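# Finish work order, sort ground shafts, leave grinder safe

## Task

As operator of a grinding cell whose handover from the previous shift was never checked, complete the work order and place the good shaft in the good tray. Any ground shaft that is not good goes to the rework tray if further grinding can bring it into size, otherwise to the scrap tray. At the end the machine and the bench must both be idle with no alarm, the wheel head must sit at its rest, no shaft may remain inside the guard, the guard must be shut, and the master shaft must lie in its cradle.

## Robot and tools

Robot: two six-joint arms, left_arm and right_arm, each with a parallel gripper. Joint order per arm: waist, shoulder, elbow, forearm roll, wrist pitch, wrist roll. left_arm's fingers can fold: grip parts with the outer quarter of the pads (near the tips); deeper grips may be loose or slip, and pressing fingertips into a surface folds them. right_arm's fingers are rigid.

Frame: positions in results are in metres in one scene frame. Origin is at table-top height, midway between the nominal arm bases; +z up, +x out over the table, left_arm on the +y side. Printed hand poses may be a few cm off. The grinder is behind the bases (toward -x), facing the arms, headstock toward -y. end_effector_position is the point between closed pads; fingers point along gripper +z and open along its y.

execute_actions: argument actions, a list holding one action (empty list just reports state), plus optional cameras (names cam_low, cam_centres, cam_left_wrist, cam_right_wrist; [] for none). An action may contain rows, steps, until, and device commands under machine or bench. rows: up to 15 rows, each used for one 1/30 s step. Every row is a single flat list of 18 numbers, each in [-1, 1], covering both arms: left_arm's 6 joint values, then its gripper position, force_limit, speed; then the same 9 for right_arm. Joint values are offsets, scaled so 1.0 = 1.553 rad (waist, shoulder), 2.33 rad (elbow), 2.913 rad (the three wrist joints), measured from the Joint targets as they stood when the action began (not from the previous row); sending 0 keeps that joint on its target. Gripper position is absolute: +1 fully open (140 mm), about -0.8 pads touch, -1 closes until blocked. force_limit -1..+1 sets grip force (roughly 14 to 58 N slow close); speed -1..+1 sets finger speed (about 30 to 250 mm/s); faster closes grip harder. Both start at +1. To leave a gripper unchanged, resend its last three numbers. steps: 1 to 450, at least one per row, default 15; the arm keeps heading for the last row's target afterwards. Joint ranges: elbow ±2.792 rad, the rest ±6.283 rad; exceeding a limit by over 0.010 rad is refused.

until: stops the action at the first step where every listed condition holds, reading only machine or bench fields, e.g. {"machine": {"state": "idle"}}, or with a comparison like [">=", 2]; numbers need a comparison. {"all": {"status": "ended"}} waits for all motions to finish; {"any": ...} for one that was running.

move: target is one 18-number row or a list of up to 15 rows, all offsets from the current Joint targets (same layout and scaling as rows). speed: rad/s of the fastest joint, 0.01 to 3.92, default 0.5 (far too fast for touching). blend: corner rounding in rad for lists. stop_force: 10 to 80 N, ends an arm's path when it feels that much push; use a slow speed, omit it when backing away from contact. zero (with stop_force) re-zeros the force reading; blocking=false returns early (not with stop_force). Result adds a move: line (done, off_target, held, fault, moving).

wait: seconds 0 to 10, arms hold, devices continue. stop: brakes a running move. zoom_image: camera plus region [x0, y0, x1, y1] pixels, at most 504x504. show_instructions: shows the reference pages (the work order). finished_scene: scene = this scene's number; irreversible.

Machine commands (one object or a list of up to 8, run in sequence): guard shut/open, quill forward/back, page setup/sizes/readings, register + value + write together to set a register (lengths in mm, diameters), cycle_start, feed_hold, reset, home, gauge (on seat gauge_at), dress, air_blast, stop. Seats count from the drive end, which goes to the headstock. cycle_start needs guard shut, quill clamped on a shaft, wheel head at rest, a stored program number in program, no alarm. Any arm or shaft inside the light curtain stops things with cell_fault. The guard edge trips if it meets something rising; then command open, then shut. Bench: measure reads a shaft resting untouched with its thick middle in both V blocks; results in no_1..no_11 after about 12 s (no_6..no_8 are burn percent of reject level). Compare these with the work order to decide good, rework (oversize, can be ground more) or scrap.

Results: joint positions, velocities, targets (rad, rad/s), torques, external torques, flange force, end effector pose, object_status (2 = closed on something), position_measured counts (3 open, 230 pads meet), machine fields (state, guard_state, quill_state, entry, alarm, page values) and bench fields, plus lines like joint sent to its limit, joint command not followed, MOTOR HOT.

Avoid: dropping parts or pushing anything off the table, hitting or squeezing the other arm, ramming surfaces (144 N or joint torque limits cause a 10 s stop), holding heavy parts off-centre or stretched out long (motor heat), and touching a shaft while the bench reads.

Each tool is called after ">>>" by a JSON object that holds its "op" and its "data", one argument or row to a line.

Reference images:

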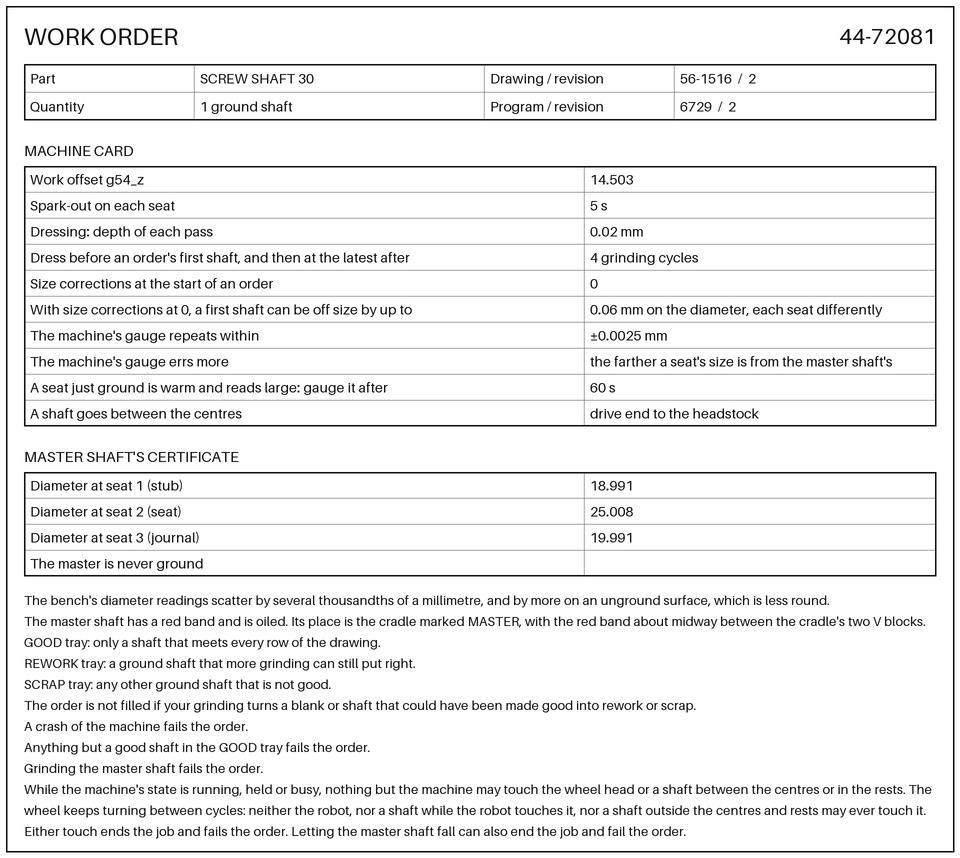

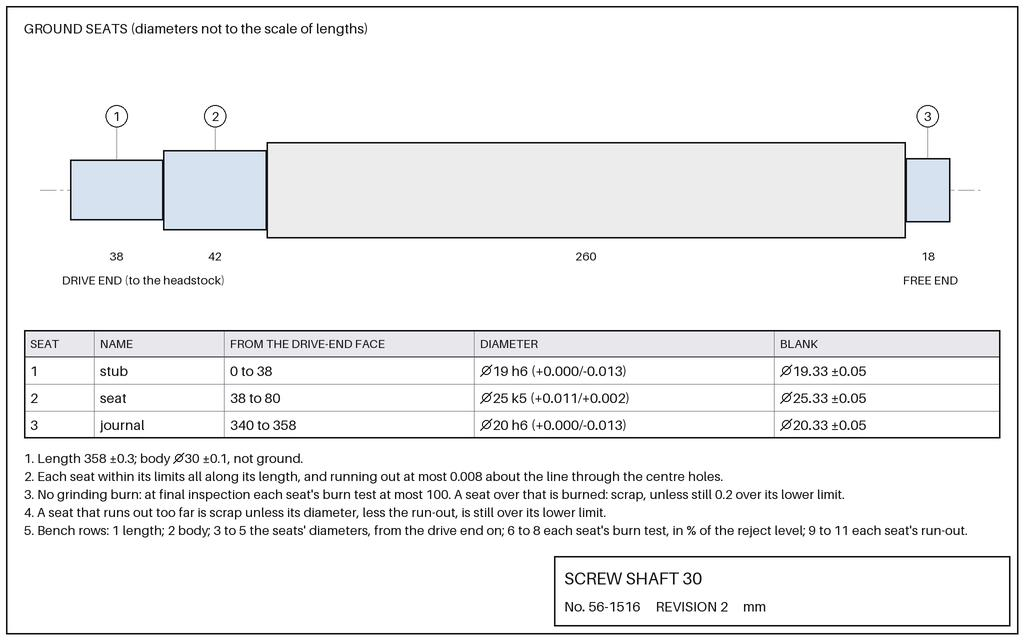

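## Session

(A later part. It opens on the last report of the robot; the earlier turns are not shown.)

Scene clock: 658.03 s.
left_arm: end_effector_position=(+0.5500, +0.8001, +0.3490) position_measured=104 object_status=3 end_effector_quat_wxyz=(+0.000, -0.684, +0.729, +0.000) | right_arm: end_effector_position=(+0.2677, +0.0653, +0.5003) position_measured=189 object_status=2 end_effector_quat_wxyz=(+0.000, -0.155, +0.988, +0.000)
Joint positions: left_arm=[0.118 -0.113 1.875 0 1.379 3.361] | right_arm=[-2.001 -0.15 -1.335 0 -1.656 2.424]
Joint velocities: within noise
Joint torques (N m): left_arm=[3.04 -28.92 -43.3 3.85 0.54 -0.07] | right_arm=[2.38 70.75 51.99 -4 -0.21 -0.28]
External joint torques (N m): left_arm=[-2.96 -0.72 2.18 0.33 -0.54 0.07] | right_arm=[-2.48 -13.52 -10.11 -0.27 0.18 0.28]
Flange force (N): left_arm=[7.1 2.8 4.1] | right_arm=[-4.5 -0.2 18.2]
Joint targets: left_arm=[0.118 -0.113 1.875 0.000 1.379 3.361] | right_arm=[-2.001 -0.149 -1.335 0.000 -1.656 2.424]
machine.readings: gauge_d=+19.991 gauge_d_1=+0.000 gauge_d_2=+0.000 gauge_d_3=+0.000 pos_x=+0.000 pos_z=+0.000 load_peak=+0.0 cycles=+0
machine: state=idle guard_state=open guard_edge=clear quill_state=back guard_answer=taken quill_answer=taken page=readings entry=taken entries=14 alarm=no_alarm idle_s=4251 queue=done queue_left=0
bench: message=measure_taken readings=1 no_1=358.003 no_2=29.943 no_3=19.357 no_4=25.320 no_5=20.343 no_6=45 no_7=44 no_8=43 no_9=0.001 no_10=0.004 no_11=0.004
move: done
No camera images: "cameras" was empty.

>>> {"op": "move", "data": {
  "target": [
    [0,0,0,0,0,0,0.2,0,-1,0.3548,0,0,0,0,0,-1,1,-0.5],
    [0,0,0,0,0,0,0.2,0,-1,0.8165,-0.2260,0.1646,0,-0.0117,0,-1,1,-0.5],
    [0,0,0,0,0,0,0.2,0,-1,0.8165,-0.2365,0.0286,0,0.1027,0,-1,1,-0.5],
    [0,0,0,0,0,0,0.2,0,-1,0.8165,-0.2485,0.0055,0,0.1275,0,-1,1,-0.5]
  ],
  "speed": [0.6,0.6,0.25,0.08],
  "blend": [0.1,0.03,0.02,0],
  "cameras": ["cam_centres","cam_right_wrist"]
}}

Scene clock: 674.97 s.
left_arm: end_effector_position=(+0.5500, +0.8001, +0.3490) position_measured=104 object_status=3 end_effector_quat_wxyz=(+0.000, -0.684, +0.729, +0.000) | right_arm: end_effector_position=(-0.6451, +0.0630, +0.2143) position_measured=189 object_status=2 end_effector_quat_wxyz=(+0.000, +0.710, -0.704, +0.001)
Joint positions: left_arm=[0.118 -0.113 1.875 0 1.379 3.361] | right_arm=[-0.733 -0.535 -1.323 0 -1.285 2.424]
Joint velocities: within noise
Joint torques (N m): left_arm=[3.35 -28.86 -43.43 3.91 0.56 -0.04] | right_arm=[1.48 113.15 49.48 -3.79 -0.27 -0.34]
External joint torques (N m): left_arm=[-3.3 -1.09 2.15 0.29 -0.55 0.04] | right_arm=[-1.57 -18.98 -8.75 -0.36 0.23 0.34]
Flange force (N): left_arm=[8.0 3.1 4.0] | right_arm=[-6.5 4.8 19.1]
Joint targets: left_arm=[0.118 -0.113 1.875 0.000 1.379 3.361] | right_arm=[-0.733 -0.536 -1.323 0.000 -1.285 2.424]
machine.readings: gauge_d=+19.991 gauge_d_1=+0.000 gauge_d_2=+0.000 gauge_d_3=+0.000 pos_x=+0.000 pos_z=+0.000 load_peak=+0.0 cycles=+0
machine: state=idle guard_state=open guard_edge=clear quill_state=back guard_answer=taken quill_answer=taken page=readings entry=taken entries=14 alarm=no_alarm idle_s=4268 queue=done queue_left=0
bench: message=measure_taken readings=1 no_1=358.003 no_2=29.943 no_3=19.357 no_4=25.320 no_5=20.343 no_6=45 no_7=44 no_8=43 no_9=0.001 no_10=0.004 no_11=0.004
move: done
Images, in order (width x height): cam_centres 896x504, cam_right_wrist 896x504.

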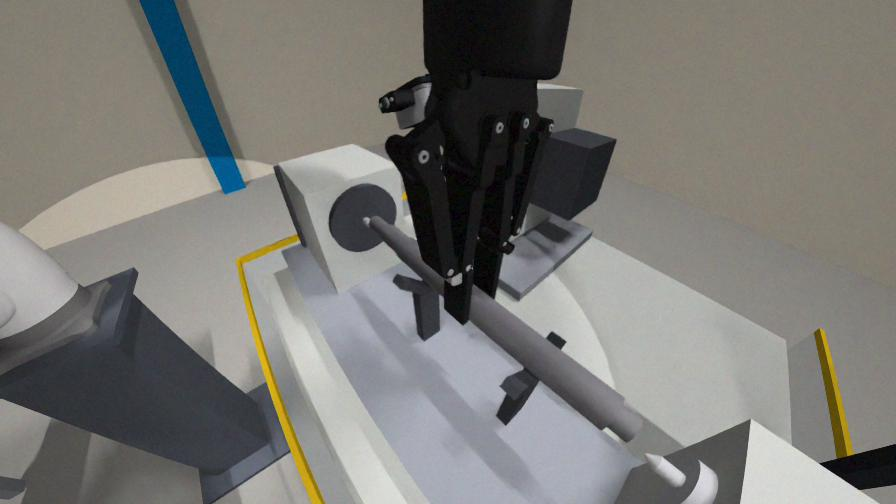

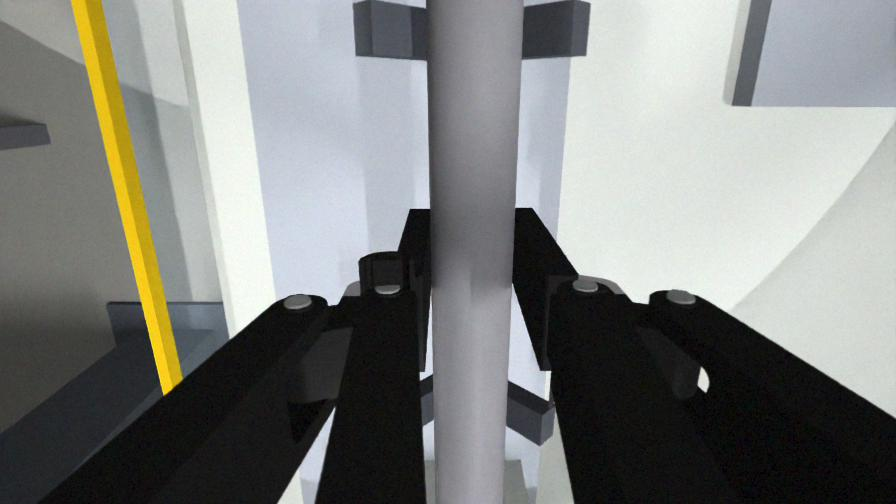

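>>> {"op": "move", "data": {
  "target": [0,0,0,0,0,0,0.2,0,-1,0,-0.0097,-0.0138,0,0.0160,0,-1,1,-0.5],
  "speed": 0.015,
  "stop_force": 12,
  "cameras": ["cam_centres"]
}}

>>> {"op": "zoom_image", "data": {
  "camera": "cam_centres",
  "region": [300, 140, 480, 300]
}}

>>> {"op": "execute_actions", "data": {
  "actions": [
    {"rows":[[0,0,0,0,0,0,0.2,0,-1,0,0,0,0,0,0,0.2,1,-1]],"steps":75}
  ],
  "cameras": ["cam_right_wrist"]
}}

Scene clock: 683.83 s.
left_arm: end_effector_position=(+0.5500, +0.8001, +0.3490) position_measured=104 object_status=3 end_effector_quat_wxyz=(+0.000, -0.684, +0.729, +0.000) | right_arm: end_effector_position=(-0.6452, +0.0630, +0.2018) position_measured=189 object_status=2 end_effector_quat_wxyz=(+0.000, +0.710, -0.704, +0.001)
Joint positions: left_arm=[0.118 -0.113 1.875 0 1.379 3.361] | right_arm=[-0.733 -0.542 -1.336 0 -1.265 2.424]
Joint velocities: within noise
Joint torques (N m): left_arm=[3.25 -28.81 -43.33 3.88 0.58 -0.02] | right_arm=[4.58 88.55 39.62 -2.85 2.56 -0.4]
External joint torques (N m): left_arm=[-3.16 -0.94 2.12 0.32 -0.58 0.02] | right_arm=[-4.77 5.54 0.68 -1.26 -2.6 0.4]
Flange force (N): left_arm=[7.7 2.9 4.0] | right_arm=[-0.7 -6.7 -7.6]
Joint targets: left_arm=[0.118 -0.113 1.875 0.000 1.379 3.361] | right_arm=[-0.733 -0.542 -1.336 0.000 -1.265 2.424]
machine.readings: gauge_d=+19.991 gauge_d_1=+0.000 gauge_d_2=+0.000 gauge_d_3=+0.000 pos_x=+0.000 pos_z=+0.000 load_peak=+0.0 cycles=+0
machine: state=idle guard_state=open guard_edge=clear quill_state=back guard_answer=taken quill_answer=taken page=readings entry=taken entries=14 alarm=no_alarm idle_s=4277 queue=done queue_left=0
bench: message=measure_taken readings=1 no_1=358.003 no_2=29.943 no_3=19.357 no_4=25.320 no_5=20.343 no_6=45 no_7=44 no_8=43 no_9=0.001 no_10=0.004 no_11=0.004
move: contact (right_arm); right_arm: the wrist pitch is farthest, 0.027 rad from its target
Images, in order (width x height): cam_centres 896x504.

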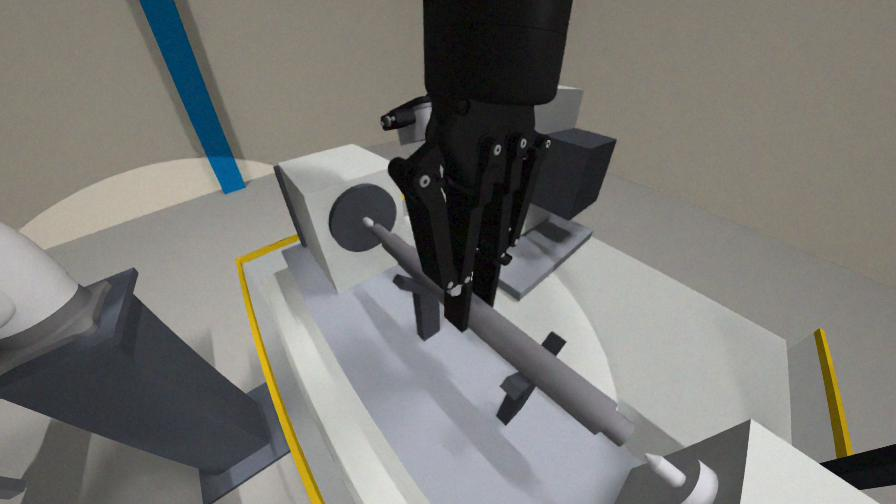

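Scaled by 2.800 from the camera's 896x504 image, which has a finer 1280x720 frame.

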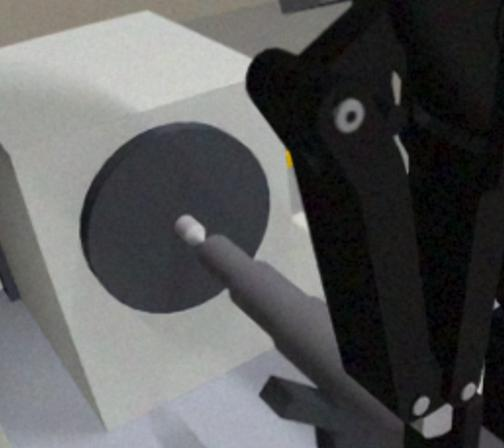

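Scene clock: 686.53 s.
left_arm: end_effector_position=(+0.5500, +0.8001, +0.3490) position_measured=104 object_status=3 end_effector_quat_wxyz=(+0.000, -0.684, +0.729, +0.000) | right_arm: end_effector_position=(-0.6452, +0.0630, +0.2018) position_measured=104 object_status=3 end_effector_quat_wxyz=(+0.000, +0.710, -0.704, +0.001)
Joint positions: left_arm=[0.118 -0.113 1.875 0 1.379 3.361] | right_arm=[-0.733 -0.542 -1.336 0 -1.265 2.424]
Joint velocities: within noise
Joint torques (N m): left_arm=[3.04 -28.74 -43.27 3.9 0.53 -0.04] | right_arm=[1.42 97.77 40.18 -3.75 -0.39 -0.32]
External joint torques (N m): left_arm=[-3.1 -0.69 2.14 0.28 -0.52 0.04] | right_arm=[-1.49 -3.74 0.06 -0.35 0.34 0.32]
Flange force (N): left_arm=[7.4 2.6 4.0] | right_arm=[-5.0 3.3 2.3]
Joint targets: left_arm=[0.118 -0.113 1.875 0.000 1.379 3.361] | right_arm=[-0.733 -0.542 -1.336 0.000 -1.265 2.424]
machine.readings: gauge_d=+19.991 gauge_d_1=+0.000 gauge_d_2=+0.000 gauge_d_3=+0.000 pos_x=+0.000 pos_z=+0.000 load_peak=+0.0 cycles=+0
machine: state=idle guard_state=open guard_edge=clear quill_state=back guard_answer=taken quill_answer=taken page=readings entry=taken entries=14 alarm=no_alarm idle_s=4280 queue=done queue_left=0
bench: message=measure_taken readings=1 no_1=358.003 no_2=29.943 no_3=19.357 no_4=25.320 no_5=20.343 no_6=45 no_7=44 no_8=43 no_9=0.001 no_10=0.004 no_11=0.004
Images, in order (width x height): cam_right_wrist 896x504.

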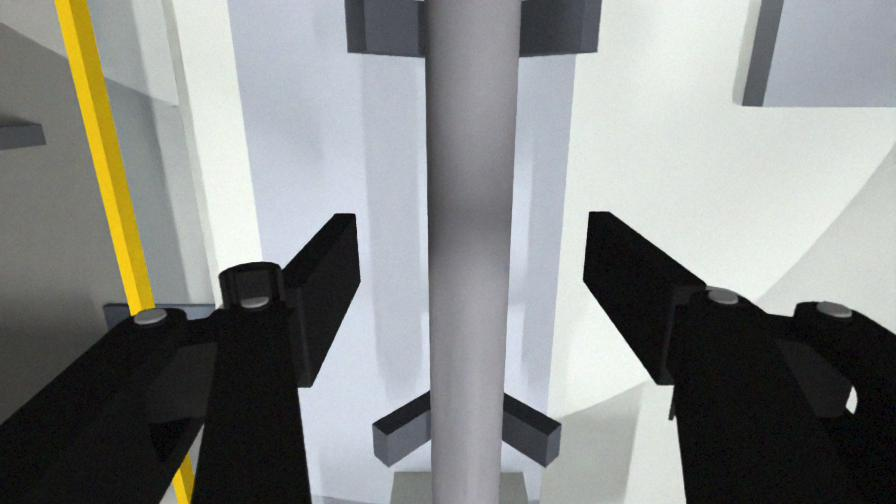

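Retreat (same deltas as before) and then quill forward, guard shut, cycle start.

>>> {"op": "move", "data": {
  "target": [
    [0,0,0,0,0,0,0.2,0,-1,0,0.0166,0.0290,0,-0.0316,0,0.2,1,-1],
    [0,0,0,0,0,0,0.2,0,-1,0,0.0270,0.1650,0,-0.1459,0,0.2,1,-1],
    [0,0,0,0,0,0,0.2,0,-1,-0.4617,0.2520,0.0004,0,-0.1342,0,0.2,1,-1],
    [0,0,0,0,0,0,0.2,0,-1,-0.8165,0.2524,0.0004,0,-0.1342,0,0.2,1,-1]
  ],
  "speed": [0.1,0.5,0.8,0.8],
  "blend": [0.02,0.05,0.1,0],
  "cameras": ["cam_centres"]
}}

>>> {"op": "execute_actions", "data": {
  "actions": [
    {"machine":[{"quill":"forward"},{"guard":"shut","page":"sizes"},{"cycle_start":true}],"steps":200}
  ],
  "cameras": ["cam_centres"]
}}

Scene clock: 698.17 s.
left_arm: end_effector_position=(+0.5500, +0.8001, +0.3490) position_measured=104 object_status=3 end_effector_quat_wxyz=(+0.000, -0.684, +0.729, +0.000) | right_arm: end_effector_position=(+0.2676, +0.0654, +0.5006) position_measured=104 object_status=3 end_effector_quat_wxyz=(+0.000, -0.155, +0.988, +0.000)
Joint positions: left_arm=[0.118 -0.113 1.875 0 1.379 3.361] | right_arm=[-2.001 -0.15 -1.335 0 -1.656 2.424]
Joint velocities: within noise
Joint torques (N m): left_arm=[3.18 -28.9 -43.4 3.88 0.52 -0.03] | right_arm=[1.77 60.13 42.01 -4.02 -0.38 -0.33]
External joint torques (N m): left_arm=[-3.18 -0.61 2.32 0.29 -0.51 0.04] | right_arm=[-1.75 -2.59 -0.01 -0.25 0.34 0.33]
Flange force (N): left_arm=[7.6 2.7 4.3] | right_arm=[-4.6 1.6 0.3]
Joint targets: left_arm=[0.118 -0.113 1.875 0.000 1.379 3.361] | right_arm=[-2.001 -0.150 -1.335 0.000 -1.656 2.424]
machine.readings: gauge_d=+19.991 gauge_d_1=+0.000 gauge_d_2=+0.000 gauge_d_3=+0.000 pos_x=+0.000 pos_z=+0.000 load_peak=+0.0 cycles=+0
machine: state=idle guard_state=open guard_edge=clear quill_state=back guard_answer=taken quill_answer=taken page=readings entry=taken entries=14 alarm=no_alarm idle_s=4291 queue=done queue_left=0
bench: message=measure_taken readings=1 no_1=358.003 no_2=29.943 no_3=19.357 no_4=25.320 no_5=20.343 no_6=45 no_7=44 no_8=43 no_9=0.001 no_10=0.004 no_11=0.004
move: done
Images, in order (width x height): cam_centres 896x504.

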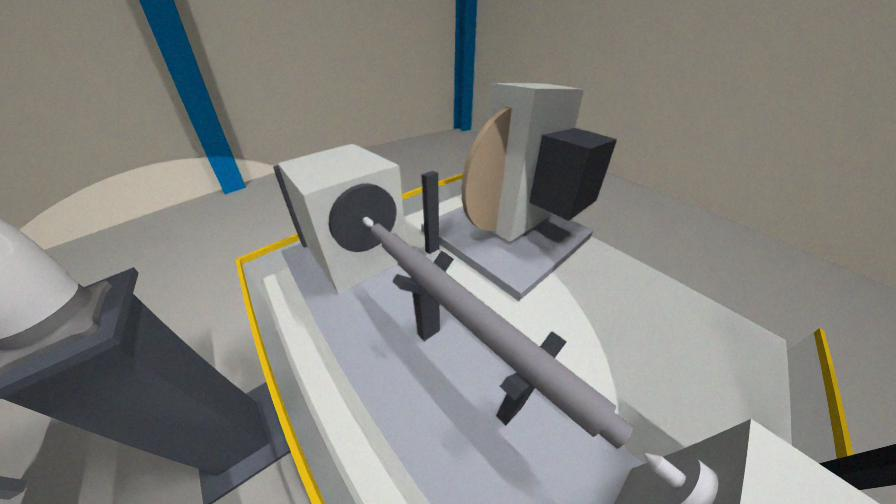

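Scene clock: 705.03 s.
left_arm: end_effector_position=(+0.5500, +0.8001, +0.3490) position_measured=104 object_status=3 end_effector_quat_wxyz=(+0.000, -0.684, +0.729, +0.000) | right_arm: end_effector_position=(+0.2677, +0.0654, +0.5006) position_measured=104 object_status=3 end_effector_quat_wxyz=(+0.000, -0.155, +0.988, +0.000)
Joint positions: left_arm=[0.118 -0.113 1.875 0 1.379 3.361] | right_arm=[-2.001 -0.15 -1.335 0 -1.656 2.424]
Joint velocities: within noise
Joint torques (N m): left_arm=[3.29 -28.99 -43.3 3.85 0.54 -0.04] | right_arm=[1.74 59.74 42.15 -3.93 -0.39 -0.27]
External joint torques (N m): left_arm=[-3.21 -0.51 2.14 0.34 -0.54 0.04] | right_arm=[-1.65 -2.26 -0.09 -0.35 0.35 0.27]
Flange force (N): left_arm=[7.6 2.2 4.1] | right_arm=[-4.0 1.1 0.5]
Joint targets: left_arm=[0.118 -0.113 1.875 0.000 1.379 3.361] | right_arm=[-2.001 -0.150 -1.335 0.000 -1.656 2.424]
Tool commands: left_gripper/position=+0.2 left_gripper/force_limit=+0.0 left_gripper/speed=-1.0 right_gripper/position=+0.2 right_gripper/force_limit=+1.0 right_gripper/speed=-1.0
machine.sizes: size_1=+0.080 size_2=+0.080 size_3=+0.080 aim_1=+18.994 aim_2=+25.006 aim_3=+19.994
machine: state=running guard_state=shut guard_edge=clear quill_state=clamped guard_answer=taken quill_answer=taken page=sizes entry=taken entries=15 alarm=no_alarm idle_s=4298 queue=running queue_left=0
bench: message=measure_taken readings=1 no_1=358.003 no_2=29.943 no_3=19.357 no_4=25.320 no_5=20.343 no_6=45 no_7=44 no_8=43 no_9=0.001 no_10=0.004 no_11=0.004
Images, in order (width x height): cam_centres 896x504.

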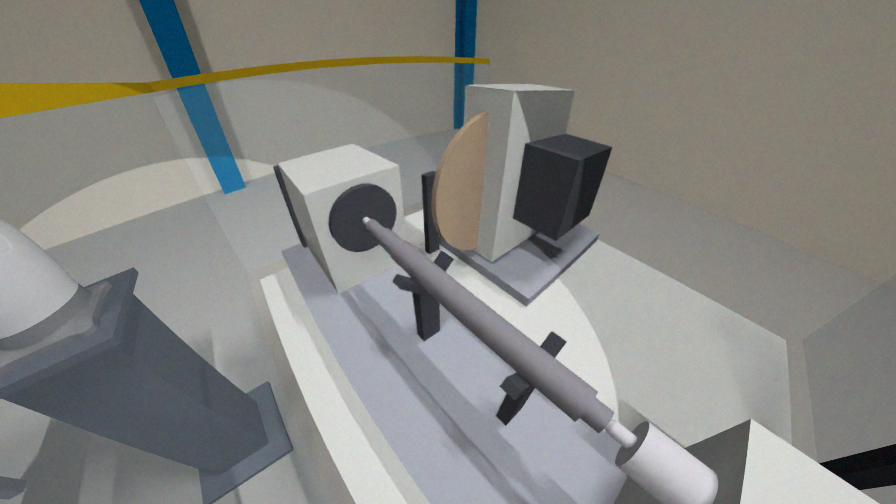

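>>> {"op": "execute_actions", "data": {
  "actions": [
    {"steps":450,"until":{"machine":{"state":["!=","running"]}}}
  ],
  "cameras": []
}}

>>> {"op": "execute_actions", "data": {
  "actions": [
    {"steps":450,"until":{"machine":{"state":["!=","running"]}}}
  ],
  "cameras": []
}}

>>> {"op": "execute_actions", "data": {
  "actions": [
    {"steps":450,"until":{"machine":{"state":["!=","running"]}}}
  ],
  "cameras": []
}}

>>> {"op": "execute_actions", "data": {
  "actions": [
    {"steps":450,"until":{"machine":{"state":["!=","running"]}}}
  ],
  "cameras": []
}}

>>> {"op": "execute_actions", "data": {
  "actions": [
    {"steps":450,"until":{"machine":{"state":["!=","running"]}}}
  ],
  "cameras": []
}}

>>> {"op": "execute_actions", "data": {
  "actions": [
    {"steps":450,"until":{"machine":{"state":["!=","running"]}}}
  ],
  "cameras": []
}}

>>> {"op": "execute_actions", "data": {
  "actions": [
    {"steps":450,"until":{"machine":{"state":["!=","running"]}}}
  ],
  "cameras": []
}}

>>> {"op": "execute_actions", "data": {
  "actions": [
    {"steps":450,"until":{"machine":{"state":["!=","running"]}}}
  ],
  "cameras": []
}}

>>> {"op": "execute_actions", "data": {
  "actions": [
    {"steps":450,"until":{"machine":{"state":["!=","running"]}}}
  ],
  "cameras": []
}}

>>> {"op": "execute_actions", "data": {
  "actions": [
    {"steps":450,"until":{"machine":{"state":["!=","running"]}}}
  ],
  "cameras": []
}}

>>> {"op": "execute_actions", "data": {
  "actions": [
    {"steps":450,"until":{"machine":{"state":["!=","running"]}}}
  ],
  "cameras": []
}}

>>> {"op": "execute_actions", "data": {
  "actions": [
    {"steps":450,"until":{"machine":{"state":["!=","running"]}}}
  ],
  "cameras": []
}}

>>> {"op": "execute_actions", "data": {
  "actions": [
    {"steps":450,"until":{"machine":{"state":["!=","running"]}}}
  ],
  "cameras": []
}}

>>> {"op": "execute_actions", "data": {
  "actions": [
    {"steps":450,"until":{"machine":{"state":["!=","running"]}}}
  ],
  "cameras": []
}}

>>> {"op": "execute_actions", "data": {
  "actions": [
    {"steps":450,"until":{"machine":{"state":["!=","running"]}}}
  ],
  "cameras": []
}}

>>> {"op": "execute_actions", "data": {
  "actions": [
    {"steps":450,"until":{"machine":{"state":["!=","running"]}}}
  ],
  "cameras": []
}}

Scene clock: 742.67 s.
left_arm: end_effector_position=(+0.5500, +0.8001, +0.3490) position_measured=104 object_status=3 end_effector_quat_wxyz=(+0.000, -0.684, +0.729, +0.000) | right_arm: end_effector_position=(+0.2677, +0.0654, +0.5006) position_measured=104 object_status=3 end_effector_quat_wxyz=(+0.000, -0.155, +0.988, +0.000)
Joint positions: left_arm=[0.118 -0.113 1.875 0 1.379 3.361] | right_arm=[-2.001 -0.15 -1.335 0 -1.656 2.424]
Joint velocities: within noise
Joint torques (N m): left_arm=[3.39 -28.88 -43.36 3.84 0.56 -0.05] | right_arm=[1.64 59.99 42.08 -3.98 -0.38 -0.3]
External joint torques (N m): left_arm=[-3.21 -0.74 2.09 0.36 -0.56 0.05] | right_arm=[-1.62 -2.12 0.13 -0.32 0.35 0.3]
Flange force (N): left_arm=[7.6 2.5 4.0] | right_arm=[-4.1 1.3 0.1]
Joint targets: left_arm=[0.118 -0.113 1.875 0.000 1.379 3.361] | right_arm=[-2.001 -0.150 -1.335 0.000 -1.656 2.424]
Tool commands: left_gripper/position=+0.2 left_gripper/force_limit=+0.0 left_gripper/speed=-1.0 right_gripper/position=+0.2 right_gripper/force_limit=+1.0 right_gripper/speed=-1.0
machine.sizes: size_1=+0.080 size_2=+0.080 size_3=+0.080 aim_1=+18.994 aim_2=+25.006 aim_3=+19.994
machine: state=running guard_state=shut guard_edge=clear quill_state=clamped guard_answer=taken quill_answer=taken page=sizes entry=taken entries=15 alarm=no_alarm idle_s=4335 queue=running queue_left=0
bench: message=measure_taken readings=1 no_1=358.003 no_2=29.943 no_3=19.357 no_4=25.320 no_5=20.343 no_6=45 no_7=44 no_8=43 no_9=0.001 no_10=0.004 no_11=0.004
No camera images: "cameras" was empty.

Scene clock: 757.87 s.
left_arm: end_effector_position=(+0.5500, +0.8001, +0.3490) position_measured=104 object_status=3 end_effector_quat_wxyz=(+0.000, -0.684, +0.729, +0.000) | right_arm: end_effector_position=(+0.2677, +0.0654, +0.5006) position_measured=104 object_status=3 end_effector_quat_wxyz=(+0.000, -0.155, +0.988, +0.000)
Joint positions: left_arm=[0.118 -0.113 1.875 0 1.379 3.361] | right_arm=[-2.001 -0.15 -1.335 0 -1.656 2.424]
Joint velocities: within noise
Joint torques (N m): left_arm=[3.14 -28.8 -43.35 3.85 0.57 0.02] | right_arm=[2.03 60.02 42.06 -3.97 -0.4 -0.33]
External joint torques (N m): left_arm=[-2.94 -0.82 2.22 0.34 -0.57 -0.02] | right_arm=[-2.13 -1.38 0.47 -0.36 0.37 0.33]
Flange force (N): left_arm=[7.3 2.9 4.2] | right_arm=[-4.2 0.4 -0.5]
Joint targets: left_arm=[0.118 -0.113 1.875 0.000 1.379 3.361] | right_arm=[-2.001 -0.150 -1.335 0.000 -1.656 2.424]
Tool commands: left_gripper/position=+0.2 left_gripper/force_limit=+0.0 left_gripper/speed=-1.0 right_gripper/position=+0.2 right_gripper/force_limit=+1.0 right_gripper/speed=-1.0
machine.sizes: size_1=+0.080 size_2=+0.080 size_3=+0.080 aim_1=+18.994 aim_2=+25.006 aim_3=+19.994
machine: state=running guard_state=shut guard_edge=clear quill_state=clamped guard_answer=taken quill_answer=taken page=sizes entry=taken entries=15 alarm=no_alarm idle_s=4350 queue=running queue_left=0
bench: message=measure_taken readings=1 no_1=358.003 no_2=29.943 no_3=19.357 no_4=25.320 no_5=20.343 no_6=45 no_7=44 no_8=43 no_9=0.001 no_10=0.004 no_11=0.004
No camera images: "cameras" was empty.

Scene clock: 773.07 s.
left_arm: end_effector_position=(+0.5500, +0.8001, +0.3490) position_measured=104 object_status=3 end_effector_quat_wxyz=(+0.000, -0.684, +0.729, +0.000) | right_arm: end_effector_position=(+0.2677, +0.0654, +0.5006) position_measured=104 object_status=3 end_effector_quat_wxyz=(+0.000, -0.155, +0.988, +0.000)
Joint positions: left_arm=[0.118 -0.113 1.875 0 1.379 3.361] | right_arm=[-2.001 -0.15 -1.335 0 -1.656 2.424]
Joint velocities: within noise
Joint torques (N m): left_arm=[3.17 -28.93 -43.21 3.88 0.58 -0.02] | right_arm=[1.88 60.12 42.07 -4.02 -0.42 -0.29]
External joint torques (N m): left_arm=[-3.17 -0.71 2.05 0.31 -0.58 0.02] | right_arm=[-1.89 -2.26 0.14 -0.29 0.38 0.29]
Flange force (N): left_arm=[7.6 2.4 4.0] | right_arm=[-4.6 1.2 0.1]
Joint targets: left_arm=[0.118 -0.113 1.875 0.000 1.379 3.361] | right_arm=[-2.001 -0.150 -1.335 0.000 -1.656 2.424]
Tool commands: left_gripper/position=+0.2 left_gripper/force_limit=+0.0 left_gripper/speed=-1.0 right_gripper/position=+0.2 right_gripper/force_limit=+1.0 right_gripper/speed=-1.0
machine.sizes: size_1=+0.080 size_2=+0.080 size_3=+0.080 aim_1=+18.994 aim_2=+25.006 aim_3=+19.994
machine: state=running guard_state=shut guard_edge=clear quill_state=clamped guard_answer=taken quill_answer=taken page=sizes entry=taken entries=15 alarm=no_alarm idle_s=4365 queue=running queue_left=0
bench: message=measure_taken readings=1 no_1=358.003 no_2=29.943 no_3=19.357 no_4=25.320 no_5=20.343 no_6=45 no_7=44 no_8=43 no_9=0.001 no_10=0.004 no_11=0.004
No camera images: "cameras" was empty.

Scene clock: 788.27 s.
left_arm: end_effector_position=(+0.5500, +0.8001, +0.3490) position_measured=104 object_status=3 end_effector_quat_wxyz=(+0.000, -0.684, +0.729, +0.000) | right_arm: end_effector_position=(+0.2677, +0.0654, +0.5006) position_measured=104 object_status=3 end_effector_quat_wxyz=(+0.000, -0.155, +0.988, +0.000)
Joint positions: left_arm=[0.118 -0.113 1.875 0 1.379 3.361] | right_arm=[-2.001 -0.15 -1.335 0 -1.656 2.424]
Joint velocities: within noise
Joint torques (N m): left_arm=[3.35 -29.02 -43.33 3.84 0.56 -0.02] | right_arm=[2.17 60.01 42.1 -4 -0.37 -0.27]
External joint torques (N m): left_arm=[-3.44 -0.25 2.29 0.32 -0.55 0.02] | right_arm=[-2.17 -2.09 0.21 -0.31 0.33 0.27]
Flange force (N): left_arm=[8.0 1.9 4.5] | right_arm=[-4.8 0.8 -0.1]
Joint targets: left_arm=[0.118 -0.113 1.875 0.000 1.379 3.361] | right_arm=[-2.001 -0.150 -1.335 0.000 -1.656 2.424]
Tool commands: left_gripper/position=+0.2 left_gripper/force_limit=+0.0 left_gripper/speed=-1.0 right_gripper/position=+0.2 right_gripper/force_limit=+1.0 right_gripper/speed=-1.0
machine.sizes: size_1=+0.080 size_2=+0.080 size_3=+0.080 aim_1=+18.994 aim_2=+25.006 aim_3=+19.994
machine: state=running guard_state=shut guard_edge=clear quill_state=clamped guard_answer=taken quill_answer=taken page=sizes entry=taken entries=15 alarm=no_alarm idle_s=4380 queue=running queue_left=0
bench: message=measure_taken readings=1 no_1=358.003 no_2=29.943 no_3=19.357 no_4=25.320 no_5=20.343 no_6=45 no_7=44 no_8=43 no_9=0.001 no_10=0.004 no_11=0.004
No camera images: "cameras" was empty.

Scene clock: 803.47 s.
left_arm: end_effector_position=(+0.5500, +0.8001, +0.3490) position_measured=104 object_status=3 end_effector_quat_wxyz=(+0.000, -0.684, +0.729, +0.000) | right_arm: end_effector_position=(+0.2677, +0.0654, +0.5006) position_measured=104 object_status=3 end_effector_quat_wxyz=(+0.000, -0.155, +0.988, +0.000)
Joint positions: left_arm=[0.118 -0.113 1.875 0 1.379 3.361] | right_arm=[-2.001 -0.15 -1.335 0 -1.656 2.424]
Joint velocities: within noise
Joint torques (N m): left_arm=[3.29 -29.14 -43.32 3.88 0.55 -0.04] | right_arm=[1.53 60.32 42.16 -3.97 -0.37 -0.33]
External joint torques (N m): left_arm=[-2.98 -0.95 2.06 0.32 -0.54 0.04] | right_arm=[-1.47 -2.46 0.09 -0.33 0.34 0.33]
Flange force (N): left_arm=[7.3 2.9 3.9] | right_arm=[-4.2 1.8 0.1]
Joint targets: left_arm=[0.118 -0.113 1.875 0.000 1.379 3.361] | right_arm=[-2.001 -0.150 -1.335 0.000 -1.656 2.424]
Tool commands: left_gripper/position=+0.2 left_gripper/force_limit=+0.0 left_gripper/speed=-1.0 right_gripper/position=+0.2 right_gripper/force_limit=+1.0 right_gripper/speed=-1.0
machine.sizes: size_1=+0.080 size_2=+0.080 size_3=+0.080 aim_1=+18.994 aim_2=+25.006 aim_3=+19.994
machine: state=running guard_state=shut guard_edge=clear quill_state=clamped guard_answer=taken quill_answer=taken page=sizes entry=taken entries=15 alarm=no_alarm idle_s=4395 queue=running queue_left=0
bench: message=measure_taken readings=1 no_1=358.003 no_2=29.943 no_3=19.357 no_4=25.320 no_5=20.343 no_6=45 no_7=44 no_8=43 no_9=0.001 no_10=0.004 no_11=0.004
No camera images: "cameras" was empty.

Scene clock: 818.67 s.
left_arm: end_effector_position=(+0.5500, +0.8001, +0.3490) position_measured=104 object_status=3 end_effector_quat_wxyz=(+0.000, -0.684, +0.729, +0.000) | right_arm: end_effector_position=(+0.2677, +0.0654, +0.5006) position_measured=104 object_status=3 end_effector_quat_wxyz=(+0.000, -0.155, +0.988, +0.000)
Joint positions: left_arm=[0.118 -0.113 1.875 0 1.379 3.361] | right_arm=[-2.001 -0.15 -1.335 0 -1.656 2.424]
Joint velocities: within noise
Joint torques (N m): left_arm=[3.21 -28.87 -43.38 3.87 0.54 -0.03] | right_arm=[1.98 59.82 42.11 -4 -0.36 -0.32]
External joint torques (N m): left_arm=[-3.1 -1.09 2.13 0.33 -0.53 0.03] | right_arm=[-1.98 -1.85 0.21 -0.31 0.33 0.32]
Flange force (N): left_arm=[7.6 3.2 3.9] | right_arm=[-4.3 0.7 -0.1]
Joint targets: left_arm=[0.118 -0.113 1.875 0.000 1.379 3.361] | right_arm=[-2.001 -0.150 -1.335 0.000 -1.656 2.424]
Tool commands: left_gripper/position=+0.2 left_gripper/force_limit=+0.0 left_gripper/speed=-1.0 right_gripper/position=+0.2 right_gripper/force_limit=+1.0 right_gripper/speed=-1.0
machine.sizes: size_1=+0.080 size_2=+0.080 size_3=+0.080 aim_1=+18.994 aim_2=+25.006 aim_3=+19.994
machine: state=running guard_state=shut guard_edge=clear quill_state=clamped guard_answer=taken quill_answer=taken page=sizes entry=taken entries=15 alarm=no_alarm idle_s=4410 queue=running queue_left=0
bench: message=measure_taken readings=1 no_1=358.003 no_2=29.943 no_3=19.357 no_4=25.320 no_5=20.343 no_6=45 no_7=44 no_8=43 no_9=0.001 no_10=0.004 no_11=0.004
No camera images: "cameras" was empty.

Scene clock: 833.87 s.
left_arm: end_effector_position=(+0.5500, +0.8001, +0.3490) position_measured=104 object_status=3 end_effector_quat_wxyz=(+0.000, -0.684, +0.729, +0.000) | right_arm: end_effector_position=(+0.2677, +0.0654, +0.5006) position_measured=104 object_status=3 end_effector_quat_wxyz=(+0.000, -0.155, +0.988, +0.000)
Joint positions: left_arm=[0.118 -0.113 1.875 0 1.379 3.361] | right_arm=[-2.001 -0.15 -1.335 0 -1.656 2.424]
Joint velocities: within noise
Joint torques (N m): left_arm=[3.24 -29.02 -43.34 3.87 0.59 -0.06] | right_arm=[1.94 59.95 42.08 -3.96 -0.41 -0.31]
External joint torques (N m): left_arm=[-3.42 -0.3 2.18 0.3 -0.59 0.06] | right_arm=[-1.93 -2.11 0.09 -0.34 0.37 0.31]
Flange force (N): left_arm=[7.9 1.9 4.3] | right_arm=[-4.4 0.9 0.2]
Joint targets: left_arm=[0.118 -0.113 1.875 0.000 1.379 3.361] | right_arm=[-2.001 -0.150 -1.335 0.000 -1.656 2.424]
Tool commands: left_gripper/position=+0.2 left_gripper/force_limit=+0.0 left_gripper/speed=-1.0 right_gripper/position=+0.2 right_gripper/force_limit=+1.0 right_gripper/speed=-1.0
machine.sizes: size_1=+0.080 size_2=+0.080 size_3=+0.080 aim_1=+18.994 aim_2=+25.006 aim_3=+19.994
machine: state=running guard_state=shut guard_edge=clear quill_state=clamped guard_answer=taken quill_answer=taken page=sizes entry=taken entries=15 alarm=no_alarm idle_s=4426 queue=running queue_left=0
bench: message=measure_taken readings=1 no_1=358.003 no_2=29.943 no_3=19.357 no_4=25.320 no_5=20.343 no_6=45 no_7=44 no_8=43 no_9=0.001 no_10=0.004 no_11=0.004
No camera images: "cameras" was empty.

Scene clock: 849.07 s.
left_arm: end_effector_position=(+0.5500, +0.8001, +0.3490) position_measured=104 object_status=3 end_effector_quat_wxyz=(+0.000, -0.684, +0.729, +0.000) | right_arm: end_effector_position=(+0.2677, +0.0654, +0.5006) position_measured=104 object_status=3 end_effector_quat_wxyz=(+0.000, -0.155, +0.988, +0.000)
Joint positions: left_arm=[0.118 -0.113 1.875 0 1.379 3.361] | right_arm=[-2.001 -0.15 -1.335 0 -1.656 2.424]
Joint velocities: within noise
Joint torques (N m): left_arm=[3.19 -29.14 -43.35 3.85 0.53 -0.02] | right_arm=[1.74 59.55 41.97 -3.95 -0.43 -0.37]
External joint torques (N m): left_arm=[-3.2 -0.48 2.15 0.33 -0.52 0.02] | right_arm=[-1.75 -1.4 0.32 -0.36 0.39 0.37]
Flange force (N): left_arm=[7.6 2.2 4.1] | right_arm=[-3.6 0.6 -0.1]
Joint targets: left_arm=[0.118 -0.113 1.875 0.000 1.379 3.361] | right_arm=[-2.001 -0.150 -1.335 0.000 -1.656 2.424]
Tool commands: left_gripper/position=+0.2 left_gripper/force_limit=+0.0 left_gripper/speed=-1.0 right_gripper/position=+0.2 right_gripper/force_limit=+1.0 right_gripper/speed=-1.0
machine.sizes: size_1=+0.080 size_2=+0.080 size_3=+0.080 aim_1=+18.994 aim_2=+25.006 aim_3=+19.994
machine: state=running guard_state=shut guard_edge=clear quill_state=clamped guard_answer=taken quill_answer=taken page=sizes entry=taken entries=15 alarm=no_alarm idle_s=4441 queue=running queue_left=0
bench: message=measure_taken readings=1 no_1=358.003 no_2=29.943 no_3=19.357 no_4=25.320 no_5=20.343 no_6=45 no_7=44 no_8=43 no_9=0.001 no_10=0.004 no_11=0.004
No camera images: "cameras" was empty.

Scene clock: 864.27 s.
left_arm: end_effector_position=(+0.5500, +0.8001, +0.3490) position_measured=104 object_status=3 end_effector_quat_wxyz=(+0.000, -0.684, +0.729, +0.000) | right_arm: end_effector_position=(+0.2677, +0.0654, +0.5006) position_measured=104 object_status=3 end_effector_quat_wxyz=(+0.000, -0.155, +0.988, +0.000)
Joint positions: left_arm=[0.118 -0.113 1.875 0 1.379 3.361] | right_arm=[-2.001 -0.15 -1.335 0 -1.656 2.424]
Joint velocities: within noise
Joint torques (N m): left_arm=[3.31 -28.76 -43.23 3.85 0.56 -0.02] | right_arm=[1.69 60.27 42.13 -3.98 -0.39 -0.29]
External joint torques (N m): left_arm=[-3.13 -1.33 1.93 0.35 -0.56 0.02] | right_arm=[-1.72 -2.7 -0.12 -0.3 0.35 0.29]
Flange force (N): left_arm=[7.7 3.3 3.6] | right_arm=[-4.6 1.5 0.5]
Joint targets: left_arm=[0.118 -0.113 1.875 0.000 1.379 3.361] | right_arm=[-2.001 -0.150 -1.335 0.000 -1.656 2.424]
Tool commands: left_gripper/position=+0.2 left_gripper/force_limit=+0.0 left_gripper/speed=-1.0 right_gripper/position=+0.2 right_gripper/force_limit=+1.0 right_gripper/speed=-1.0
machine.sizes: size_1=+0.080 size_2=+0.080 size_3=+0.080 aim_1=+18.994 aim_2=+25.006 aim_3=+19.994
machine: state=running guard_state=shut guard_edge=clear quill_state=clamped guard_answer=taken quill_answer=taken page=sizes entry=taken entries=15 alarm=no_alarm idle_s=4456 queue=running queue_left=0
bench: message=measure_taken readings=1 no_1=358.003 no_2=29.943 no_3=19.357 no_4=25.320 no_5=20.343 no_6=45 no_7=44 no_8=43 no_9=0.001 no_10=0.004 no_11=0.004
No camera images: "cameras" was empty.

Scene clock: 879.47 s.
left_arm: end_effector_position=(+0.5500, +0.8001, +0.3490) position_measured=104 object_status=3 end_effector_quat_wxyz=(+0.000, -0.684, +0.729, +0.000) | right_arm: end_effector_position=(+0.2677, +0.0654, +0.5006) position_measured=104 object_status=3 end_effector_quat_wxyz=(+0.000, -0.155, +0.988, +0.000)
Joint positions: left_arm=[0.118 -0.113 1.875 0 1.379 3.361] | right_arm=[-2.001 -0.15 -1.335 0 -1.656 2.424]
Joint velocities: within noise
Joint torques (N m): left_arm=[3.15 -28.92 -43.46 3.89 0.57 -0.01] | right_arm=[1.99 60.28 41.92 -3.98 -0.35 -0.33]
External joint torques (N m): left_arm=[-3.12 -0.36 2.45 0.28 -0.56 0.01] | right_arm=[-1.99 -2.83 0.09 -0.3 0.32 0.33]
Flange force (N): left_arm=[7.5 2.5 4.7] | right_arm=[-5.2 1.7 0.0]
Joint targets: left_arm=[0.118 -0.113 1.875 0.000 1.379 3.361] | right_arm=[-2.001 -0.150 -1.335 0.000 -1.656 2.424]
Tool commands: left_gripper/position=+0.2 left_gripper/force_limit=+0.0 left_gripper/speed=-1.0 right_gripper/position=+0.2 right_gripper/force_limit=+1.0 right_gripper/speed=-1.0
machine.sizes: size_1=+0.080 size_2=+0.080 size_3=+0.080 aim_1=+18.994 aim_2=+25.006 aim_3=+19.994
machine: state=running guard_state=shut guard_edge=clear quill_state=clamped guard_answer=taken quill_answer=taken page=sizes entry=taken entries=15 alarm=no_alarm idle_s=4471 queue=running queue_left=0
bench: message=measure_taken readings=1 no_1=358.003 no_2=29.943 no_3=19.357 no_4=25.320 no_5=20.343 no_6=45 no_7=44 no_8=43 no_9=0.001 no_10=0.004 no_11=0.004
No camera images: "cameras" was empty.

Scene clock: 894.67 s.
left_arm: end_effector_position=(+0.5500, +0.8001, +0.3490) position_measured=104 object_status=3 end_effector_quat_wxyz=(+0.000, -0.684, +0.729, +0.000) | right_arm: end_effector_position=(+0.2677, +0.0654, +0.5006) position_measured=104 object_status=3 end_effector_quat_wxyz=(+0.000, -0.155, +0.988, +0.000)
Joint positions: left_arm=[0.118 -0.113 1.875 0 1.379 3.361] | right_arm=[-2.001 -0.15 -1.335 0 -1.656 2.424]
Joint velocities: within noise
Joint torques (N m): left_arm=[3.33 -28.89 -43.48 3.88 0.55 -0.02] | right_arm=[1.84 59.92 42.05 -3.97 -0.43 -0.31]
External joint torques (N m): left_arm=[-3.32 -0.74 2.31 0.3 -0.54 0.02] | right_arm=[-1.93 -2.39 -0.06 -0.32 0.39 0.31]
Flange force (N): left_arm=[8.0 2.8 4.3] | right_arm=[-4.5 1.0 0.5]
Joint targets: left_arm=[0.118 -0.113 1.875 0.000 1.379 3.361] | right_arm=[-2.001 -0.150 -1.335 0.000 -1.656 2.424]
Tool commands: left_gripper/position=+0.2 left_gripper/force_limit=+0.0 left_gripper/speed=-1.0 right_gripper/position=+0.2 right_gripper/force_limit=+1.0 right_gripper/speed=-1.0
machine.sizes: size_1=+0.080 size_2=+0.080 size_3=+0.080 aim_1=+18.994 aim_2=+25.006 aim_3=+19.994
machine: state=running guard_state=shut guard_edge=clear quill_state=clamped guard_answer=taken quill_answer=taken page=sizes entry=taken entries=15 alarm=no_alarm idle_s=4486 queue=running queue_left=0
bench: message=measure_taken readings=1 no_1=358.003 no_2=29.943 no_3=19.357 no_4=25.320 no_5=20.343 no_6=45 no_7=44 no_8=43 no_9=0.001 no_10=0.004 no_11=0.004
No camera images: "cameras" was empty.

Scene clock: 909.87 s.
left_arm: end_effector_position=(+0.5500, +0.8001, +0.3490) position_measured=104 object_status=3 end_effector_quat_wxyz=(+0.000, -0.684, +0.729, +0.000) | right_arm: end_effector_position=(+0.2677, +0.0654, +0.5006) position_measured=104 object_status=3 end_effector_quat_wxyz=(+0.000, -0.155, +0.988, +0.000)
Joint positions: left_arm=[0.118 -0.113 1.875 0 1.379 3.361] | right_arm=[-2.001 -0.15 -1.335 0 -1.656 2.424]
Joint velocities: within noise
Joint torques (N m): left_arm=[3.54 -28.98 -43.28 3.88 0.56 -0.01] | right_arm=[1.87 59.85 42.05 -3.98 -0.38 -0.31]
External joint torques (N m): left_arm=[-3.71 -0.5 2.13 0.3 -0.55 0.01] | right_arm=[-1.88 -2.3 -0.03 -0.31 0.35 0.31]
Flange force (N): left_arm=[8.6 2.0 4.2] | right_arm=[-4.4 1.0 0.4]
Joint targets: left_arm=[0.118 -0.113 1.875 0.000 1.379 3.361] | right_arm=[-2.001 -0.150 -1.335 0.000 -1.656 2.424]
Tool commands: left_gripper/position=+0.2 left_gripper/force_limit=+0.0 left_gripper/speed=-1.0 right_gripper/position=+0.2 right_gripper/force_limit=+1.0 right_gripper/speed=-1.0
machine.sizes: size_1=+0.080 size_2=+0.080 size_3=+0.080 aim_1=+18.994 aim_2=+25.006 aim_3=+19.994
machine: state=running guard_state=shut guard_edge=clear quill_state=clamped guard_answer=taken quill_answer=taken page=sizes entry=taken entries=15 alarm=no_alarm idle_s=4501 queue=running queue_left=0
bench: message=measure_taken readings=1 no_1=358.003 no_2=29.943 no_3=19.357 no_4=25.320 no_5=20.343 no_6=45 no_7=44 no_8=43 no_9=0.001 no_10=0.004 no_11=0.004
No camera images: "cameras" was empty.

Scene clock: 925.07 s.
left_arm: end_effector_position=(+0.5500, +0.8001, +0.3490) position_measured=104 object_status=3 end_effector_quat_wxyz=(+0.000, -0.684, +0.729, +0.000) | right_arm: end_effector_position=(+0.2677, +0.0654, +0.5006) position_measured=104 object_status=3 end_effector_quat_wxyz=(+0.000, -0.155, +0.988, +0.000)
Joint positions: left_arm=[0.118 -0.113 1.875 0 1.379 3.361] | right_arm=[-2.001 -0.15 -1.335 0 -1.656 2.424]
Joint velocities: within noise
Joint torques (N m): left_arm=[3.44 -28.81 -43.39 3.85 0.57 -0.01] | right_arm=[1.48 60.1 42.04 -4 -0.4 -0.34]
External joint torques (N m): left_arm=[-3.45 -0.26 2.26 0.33 -0.57 0.01] | right_arm=[-1.46 -2.69 -0.01 -0.28 0.37 0.34]
Flange force (N): left_arm=[8.0 1.9 4.5] | right_arm=[-4.3 2.0 0.3]
Joint targets: left_arm=[0.118 -0.113 1.875 0.000 1.379 3.361] | right_arm=[-2.001 -0.150 -1.335 0.000 -1.656 2.424]
Tool commands: left_gripper/position=+0.2 left_gripper/force_limit=+0.0 left_gripper/speed=-1.0 right_gripper/position=+0.2 right_gripper/force_limit=+1.0 right_gripper/speed=-1.0
machine.sizes: size_1=+0.080 size_2=+0.080 size_3=+0.080 aim_1=+18.994 aim_2=+25.006 aim_3=+19.994
machine: state=running guard_state=shut guard_edge=clear quill_state=clamped guard_answer=taken quill_answer=taken page=sizes entry=taken entries=15 alarm=no_alarm idle_s=4516 queue=running queue_left=0
bench: message=measure_taken readings=1 no_1=358.003 no_2=29.943 no_3=19.357 no_4=25.320 no_5=20.343 no_6=45 no_7=44 no_8=43 no_9=0.001 no_10=0.004 no_11=0.004
No camera images: "cameras" was empty.

Scene clock: 933.97 s.
left_arm: end_effector_position=(+0.5500, +0.8001, +0.3490) position_measured=104 object_status=3 end_effector_quat_wxyz=(+0.000, -0.684, +0.729, +0.000) | right_arm: end_effector_position=(+0.2677, +0.0654, +0.5006) position_measured=104 object_status=3 end_effector_quat_wxyz=(+0.000, -0.155, +0.988, +0.000)
Joint positions: left_arm=[0.118 -0.113 1.875 0 1.379 3.361] | right_arm=[-2.001 -0.15 -1.335 0 -1.656 2.424]
Joint velocities: within noise
Joint torques (N m): left_arm=[3.28 -29.12 -43.24 3.86 0.54 -0.02] | right_arm=[1.75 59.96 42.13 -3.94 -0.38 -0.3]
External joint torques (N m): left_arm=[-3.32 -0.34 2.18 0.31 -0.53 0.02] | right_arm=[-1.62 -2.61 -0.15 -0.33 0.34 0.3]
Flange force (N): left_arm=[7.8 2.0 4.2] | right_arm=[-4.3 1.5 0.5]
Joint targets: left_arm=[0.118 -0.113 1.875 0.000 1.379 3.361] | right_arm=[-2.001 -0.150 -1.335 0.000 -1.656 2.424]
Tool commands: left_gripper/position=+0.2 left_gripper/force_limit=+0.0 left_gripper/speed=-1.0 right_gripper/position=+0.2 right_gripper/force_limit=+1.0 right_gripper/speed=-1.0
machine.sizes: size_1=+0.080 size_2=+0.080 size_3=+0.080 aim_1=+18.994 aim_2=+25.006 aim_3=+19.994
machine: state=done guard_state=shut guard_edge=clear quill_state=clamped guard_answer=taken quill_answer=taken page=sizes entry=taken entries=15 alarm=no_alarm idle_s=0 queue=done queue_left=0
bench: message=measure_taken readings=1 no_1=358.003 no_2=29.943 no_3=19.357 no_4=25.320 no_5=20.343 no_6=45 no_7=44 no_8=43 no_9=0.001 no_10=0.004 no_11=0.004
No camera images: "cameras" was empty.

Scene clock: 934.20 s.
left_arm: end_effector_position=(+0.5500, +0.8001, +0.3490) position_measured=104 object_status=3 end_effector_quat_wxyz=(+0.000, -0.684, +0.729, +0.000) | right_arm: end_effector_position=(+0.2677, +0.0654, +0.5006) position_measured=104 object_status=3 end_effector_quat_wxyz=(+0.000, -0.155, +0.988, +0.000)
Joint positions: left_arm=[0.118 -0.113 1.875 0 1.379 3.361] | right_arm=[-2.001 -0.15 -1.335 0 -1.656 2.424]
Joint velocities: within noise
Joint torques (N m): left_arm=[3.33 -28.92 -43.39 3.87 0.6 -0.01] | right_arm=[1.8 60.35 41.88 -3.93 -0.44 -0.3]
External joint torques (N m): left_arm=[-3.31 -0.44 2.29 0.31 -0.6 0.01] | right_arm=[-1.9 -2.38 0.41 -0.38 0.41 0.3]
Flange force (N): left_arm=[7.9 2.3 4.5] | right_arm=[-5.1 1.7 -0.4]
Joint targets: left_arm=[0.118 -0.113 1.875 0.000 1.379 3.361] | right_arm=[-2.001 -0.150 -1.335 0.000 -1.656 2.424]
Tool commands: left_gripper/position=+0.2 left_gripper/force_limit=+0.0 left_gripper/speed=-1.0 right_gripper/position=+0.2 right_gripper/force_limit=+1.0 right_gripper/speed=-1.0
machine.sizes: size_1=+0.080 size_2=+0.080 size_3=+0.080 aim_1=+18.994 aim_2=+25.006 aim_3=+19.994
machine: state=done guard_state=shut guard_edge=clear quill_state=clamped guard_answer=taken quill_answer=taken page=sizes entry=taken entries=15 alarm=no_alarm idle_s=0 queue=done queue_left=0
bench: message=measure_taken readings=1 no_1=358.003 no_2=29.943 no_3=19.357 no_4=25.320 no_5=20.343 no_6=45 no_7=44 no_8=43 no_9=0.001 no_10=0.004 no_11=0.004
No camera images: "cameras" was empty.

Scene clock: 934.43 s.
left_arm: end_effector_position=(+0.5500, +0.8001, +0.3490) position_measured=104 object_status=3 end_effector_quat_wxyz=(+0.000, -0.684, +0.729, +0.000) | right_arm: end_effector_position=(+0.2677, +0.0654, +0.5006) position_measured=104 object_status=3 end_effector_quat_wxyz=(+0.000, -0.155, +0.988, +0.000)
Joint positions: left_arm=[0.118 -0.113 1.875 0 1.379 3.361] | right_arm=[-2.001 -0.15 -1.335 0 -1.656 2.424]
Joint velocities: within noise
Joint torques (N m): left_arm=[3.03 -28.97 -43.37 3.85 0.56 -0.02] | right_arm=[1.73 59.48 41.97 -3.96 -0.41 -0.32]
External joint torques (N m): left_arm=[-2.94 0.07 2.36 0.33 -0.56 0.02] | right_arm=[-1.8 -2.05 -0.05 -0.31 0.37 0.32]
Flange force (N): left_arm=[6.9 1.7 4.7] | right_arm=[-3.9 0.8 0.5]
Joint targets: left_arm=[0.118 -0.113 1.875 0.000 1.379 3.361] | right_arm=[-2.001 -0.150 -1.335 0.000 -1.656 2.424]
Tool commands: left_gripper/position=+0.2 left_gripper/force_limit=+0.0 left_gripper/speed=-1.0 right_gripper/position=+0.2 right_gripper/force_limit=+1.0 right_gripper/speed=-1.0
machine.sizes: size_1=+0.080 size_2=+0.080 size_3=+0.080 aim_1=+18.994 aim_2=+25.006 aim_3=+19.994
machine: state=done guard_state=shut guard_edge=clear quill_state=clamped guard_answer=taken quill_answer=taken page=sizes entry=taken entries=15 alarm=no_alarm idle_s=1 queue=done queue_left=0
bench: message=measure_taken readings=1 no_1=358.003 no_2=29.943 no_3=19.357 no_4=25.320 no_5=20.343 no_6=45 no_7=44 no_8=43 no_9=0.001 no_10=0.004 no_11=0.004
No camera images: "cameras" was empty.


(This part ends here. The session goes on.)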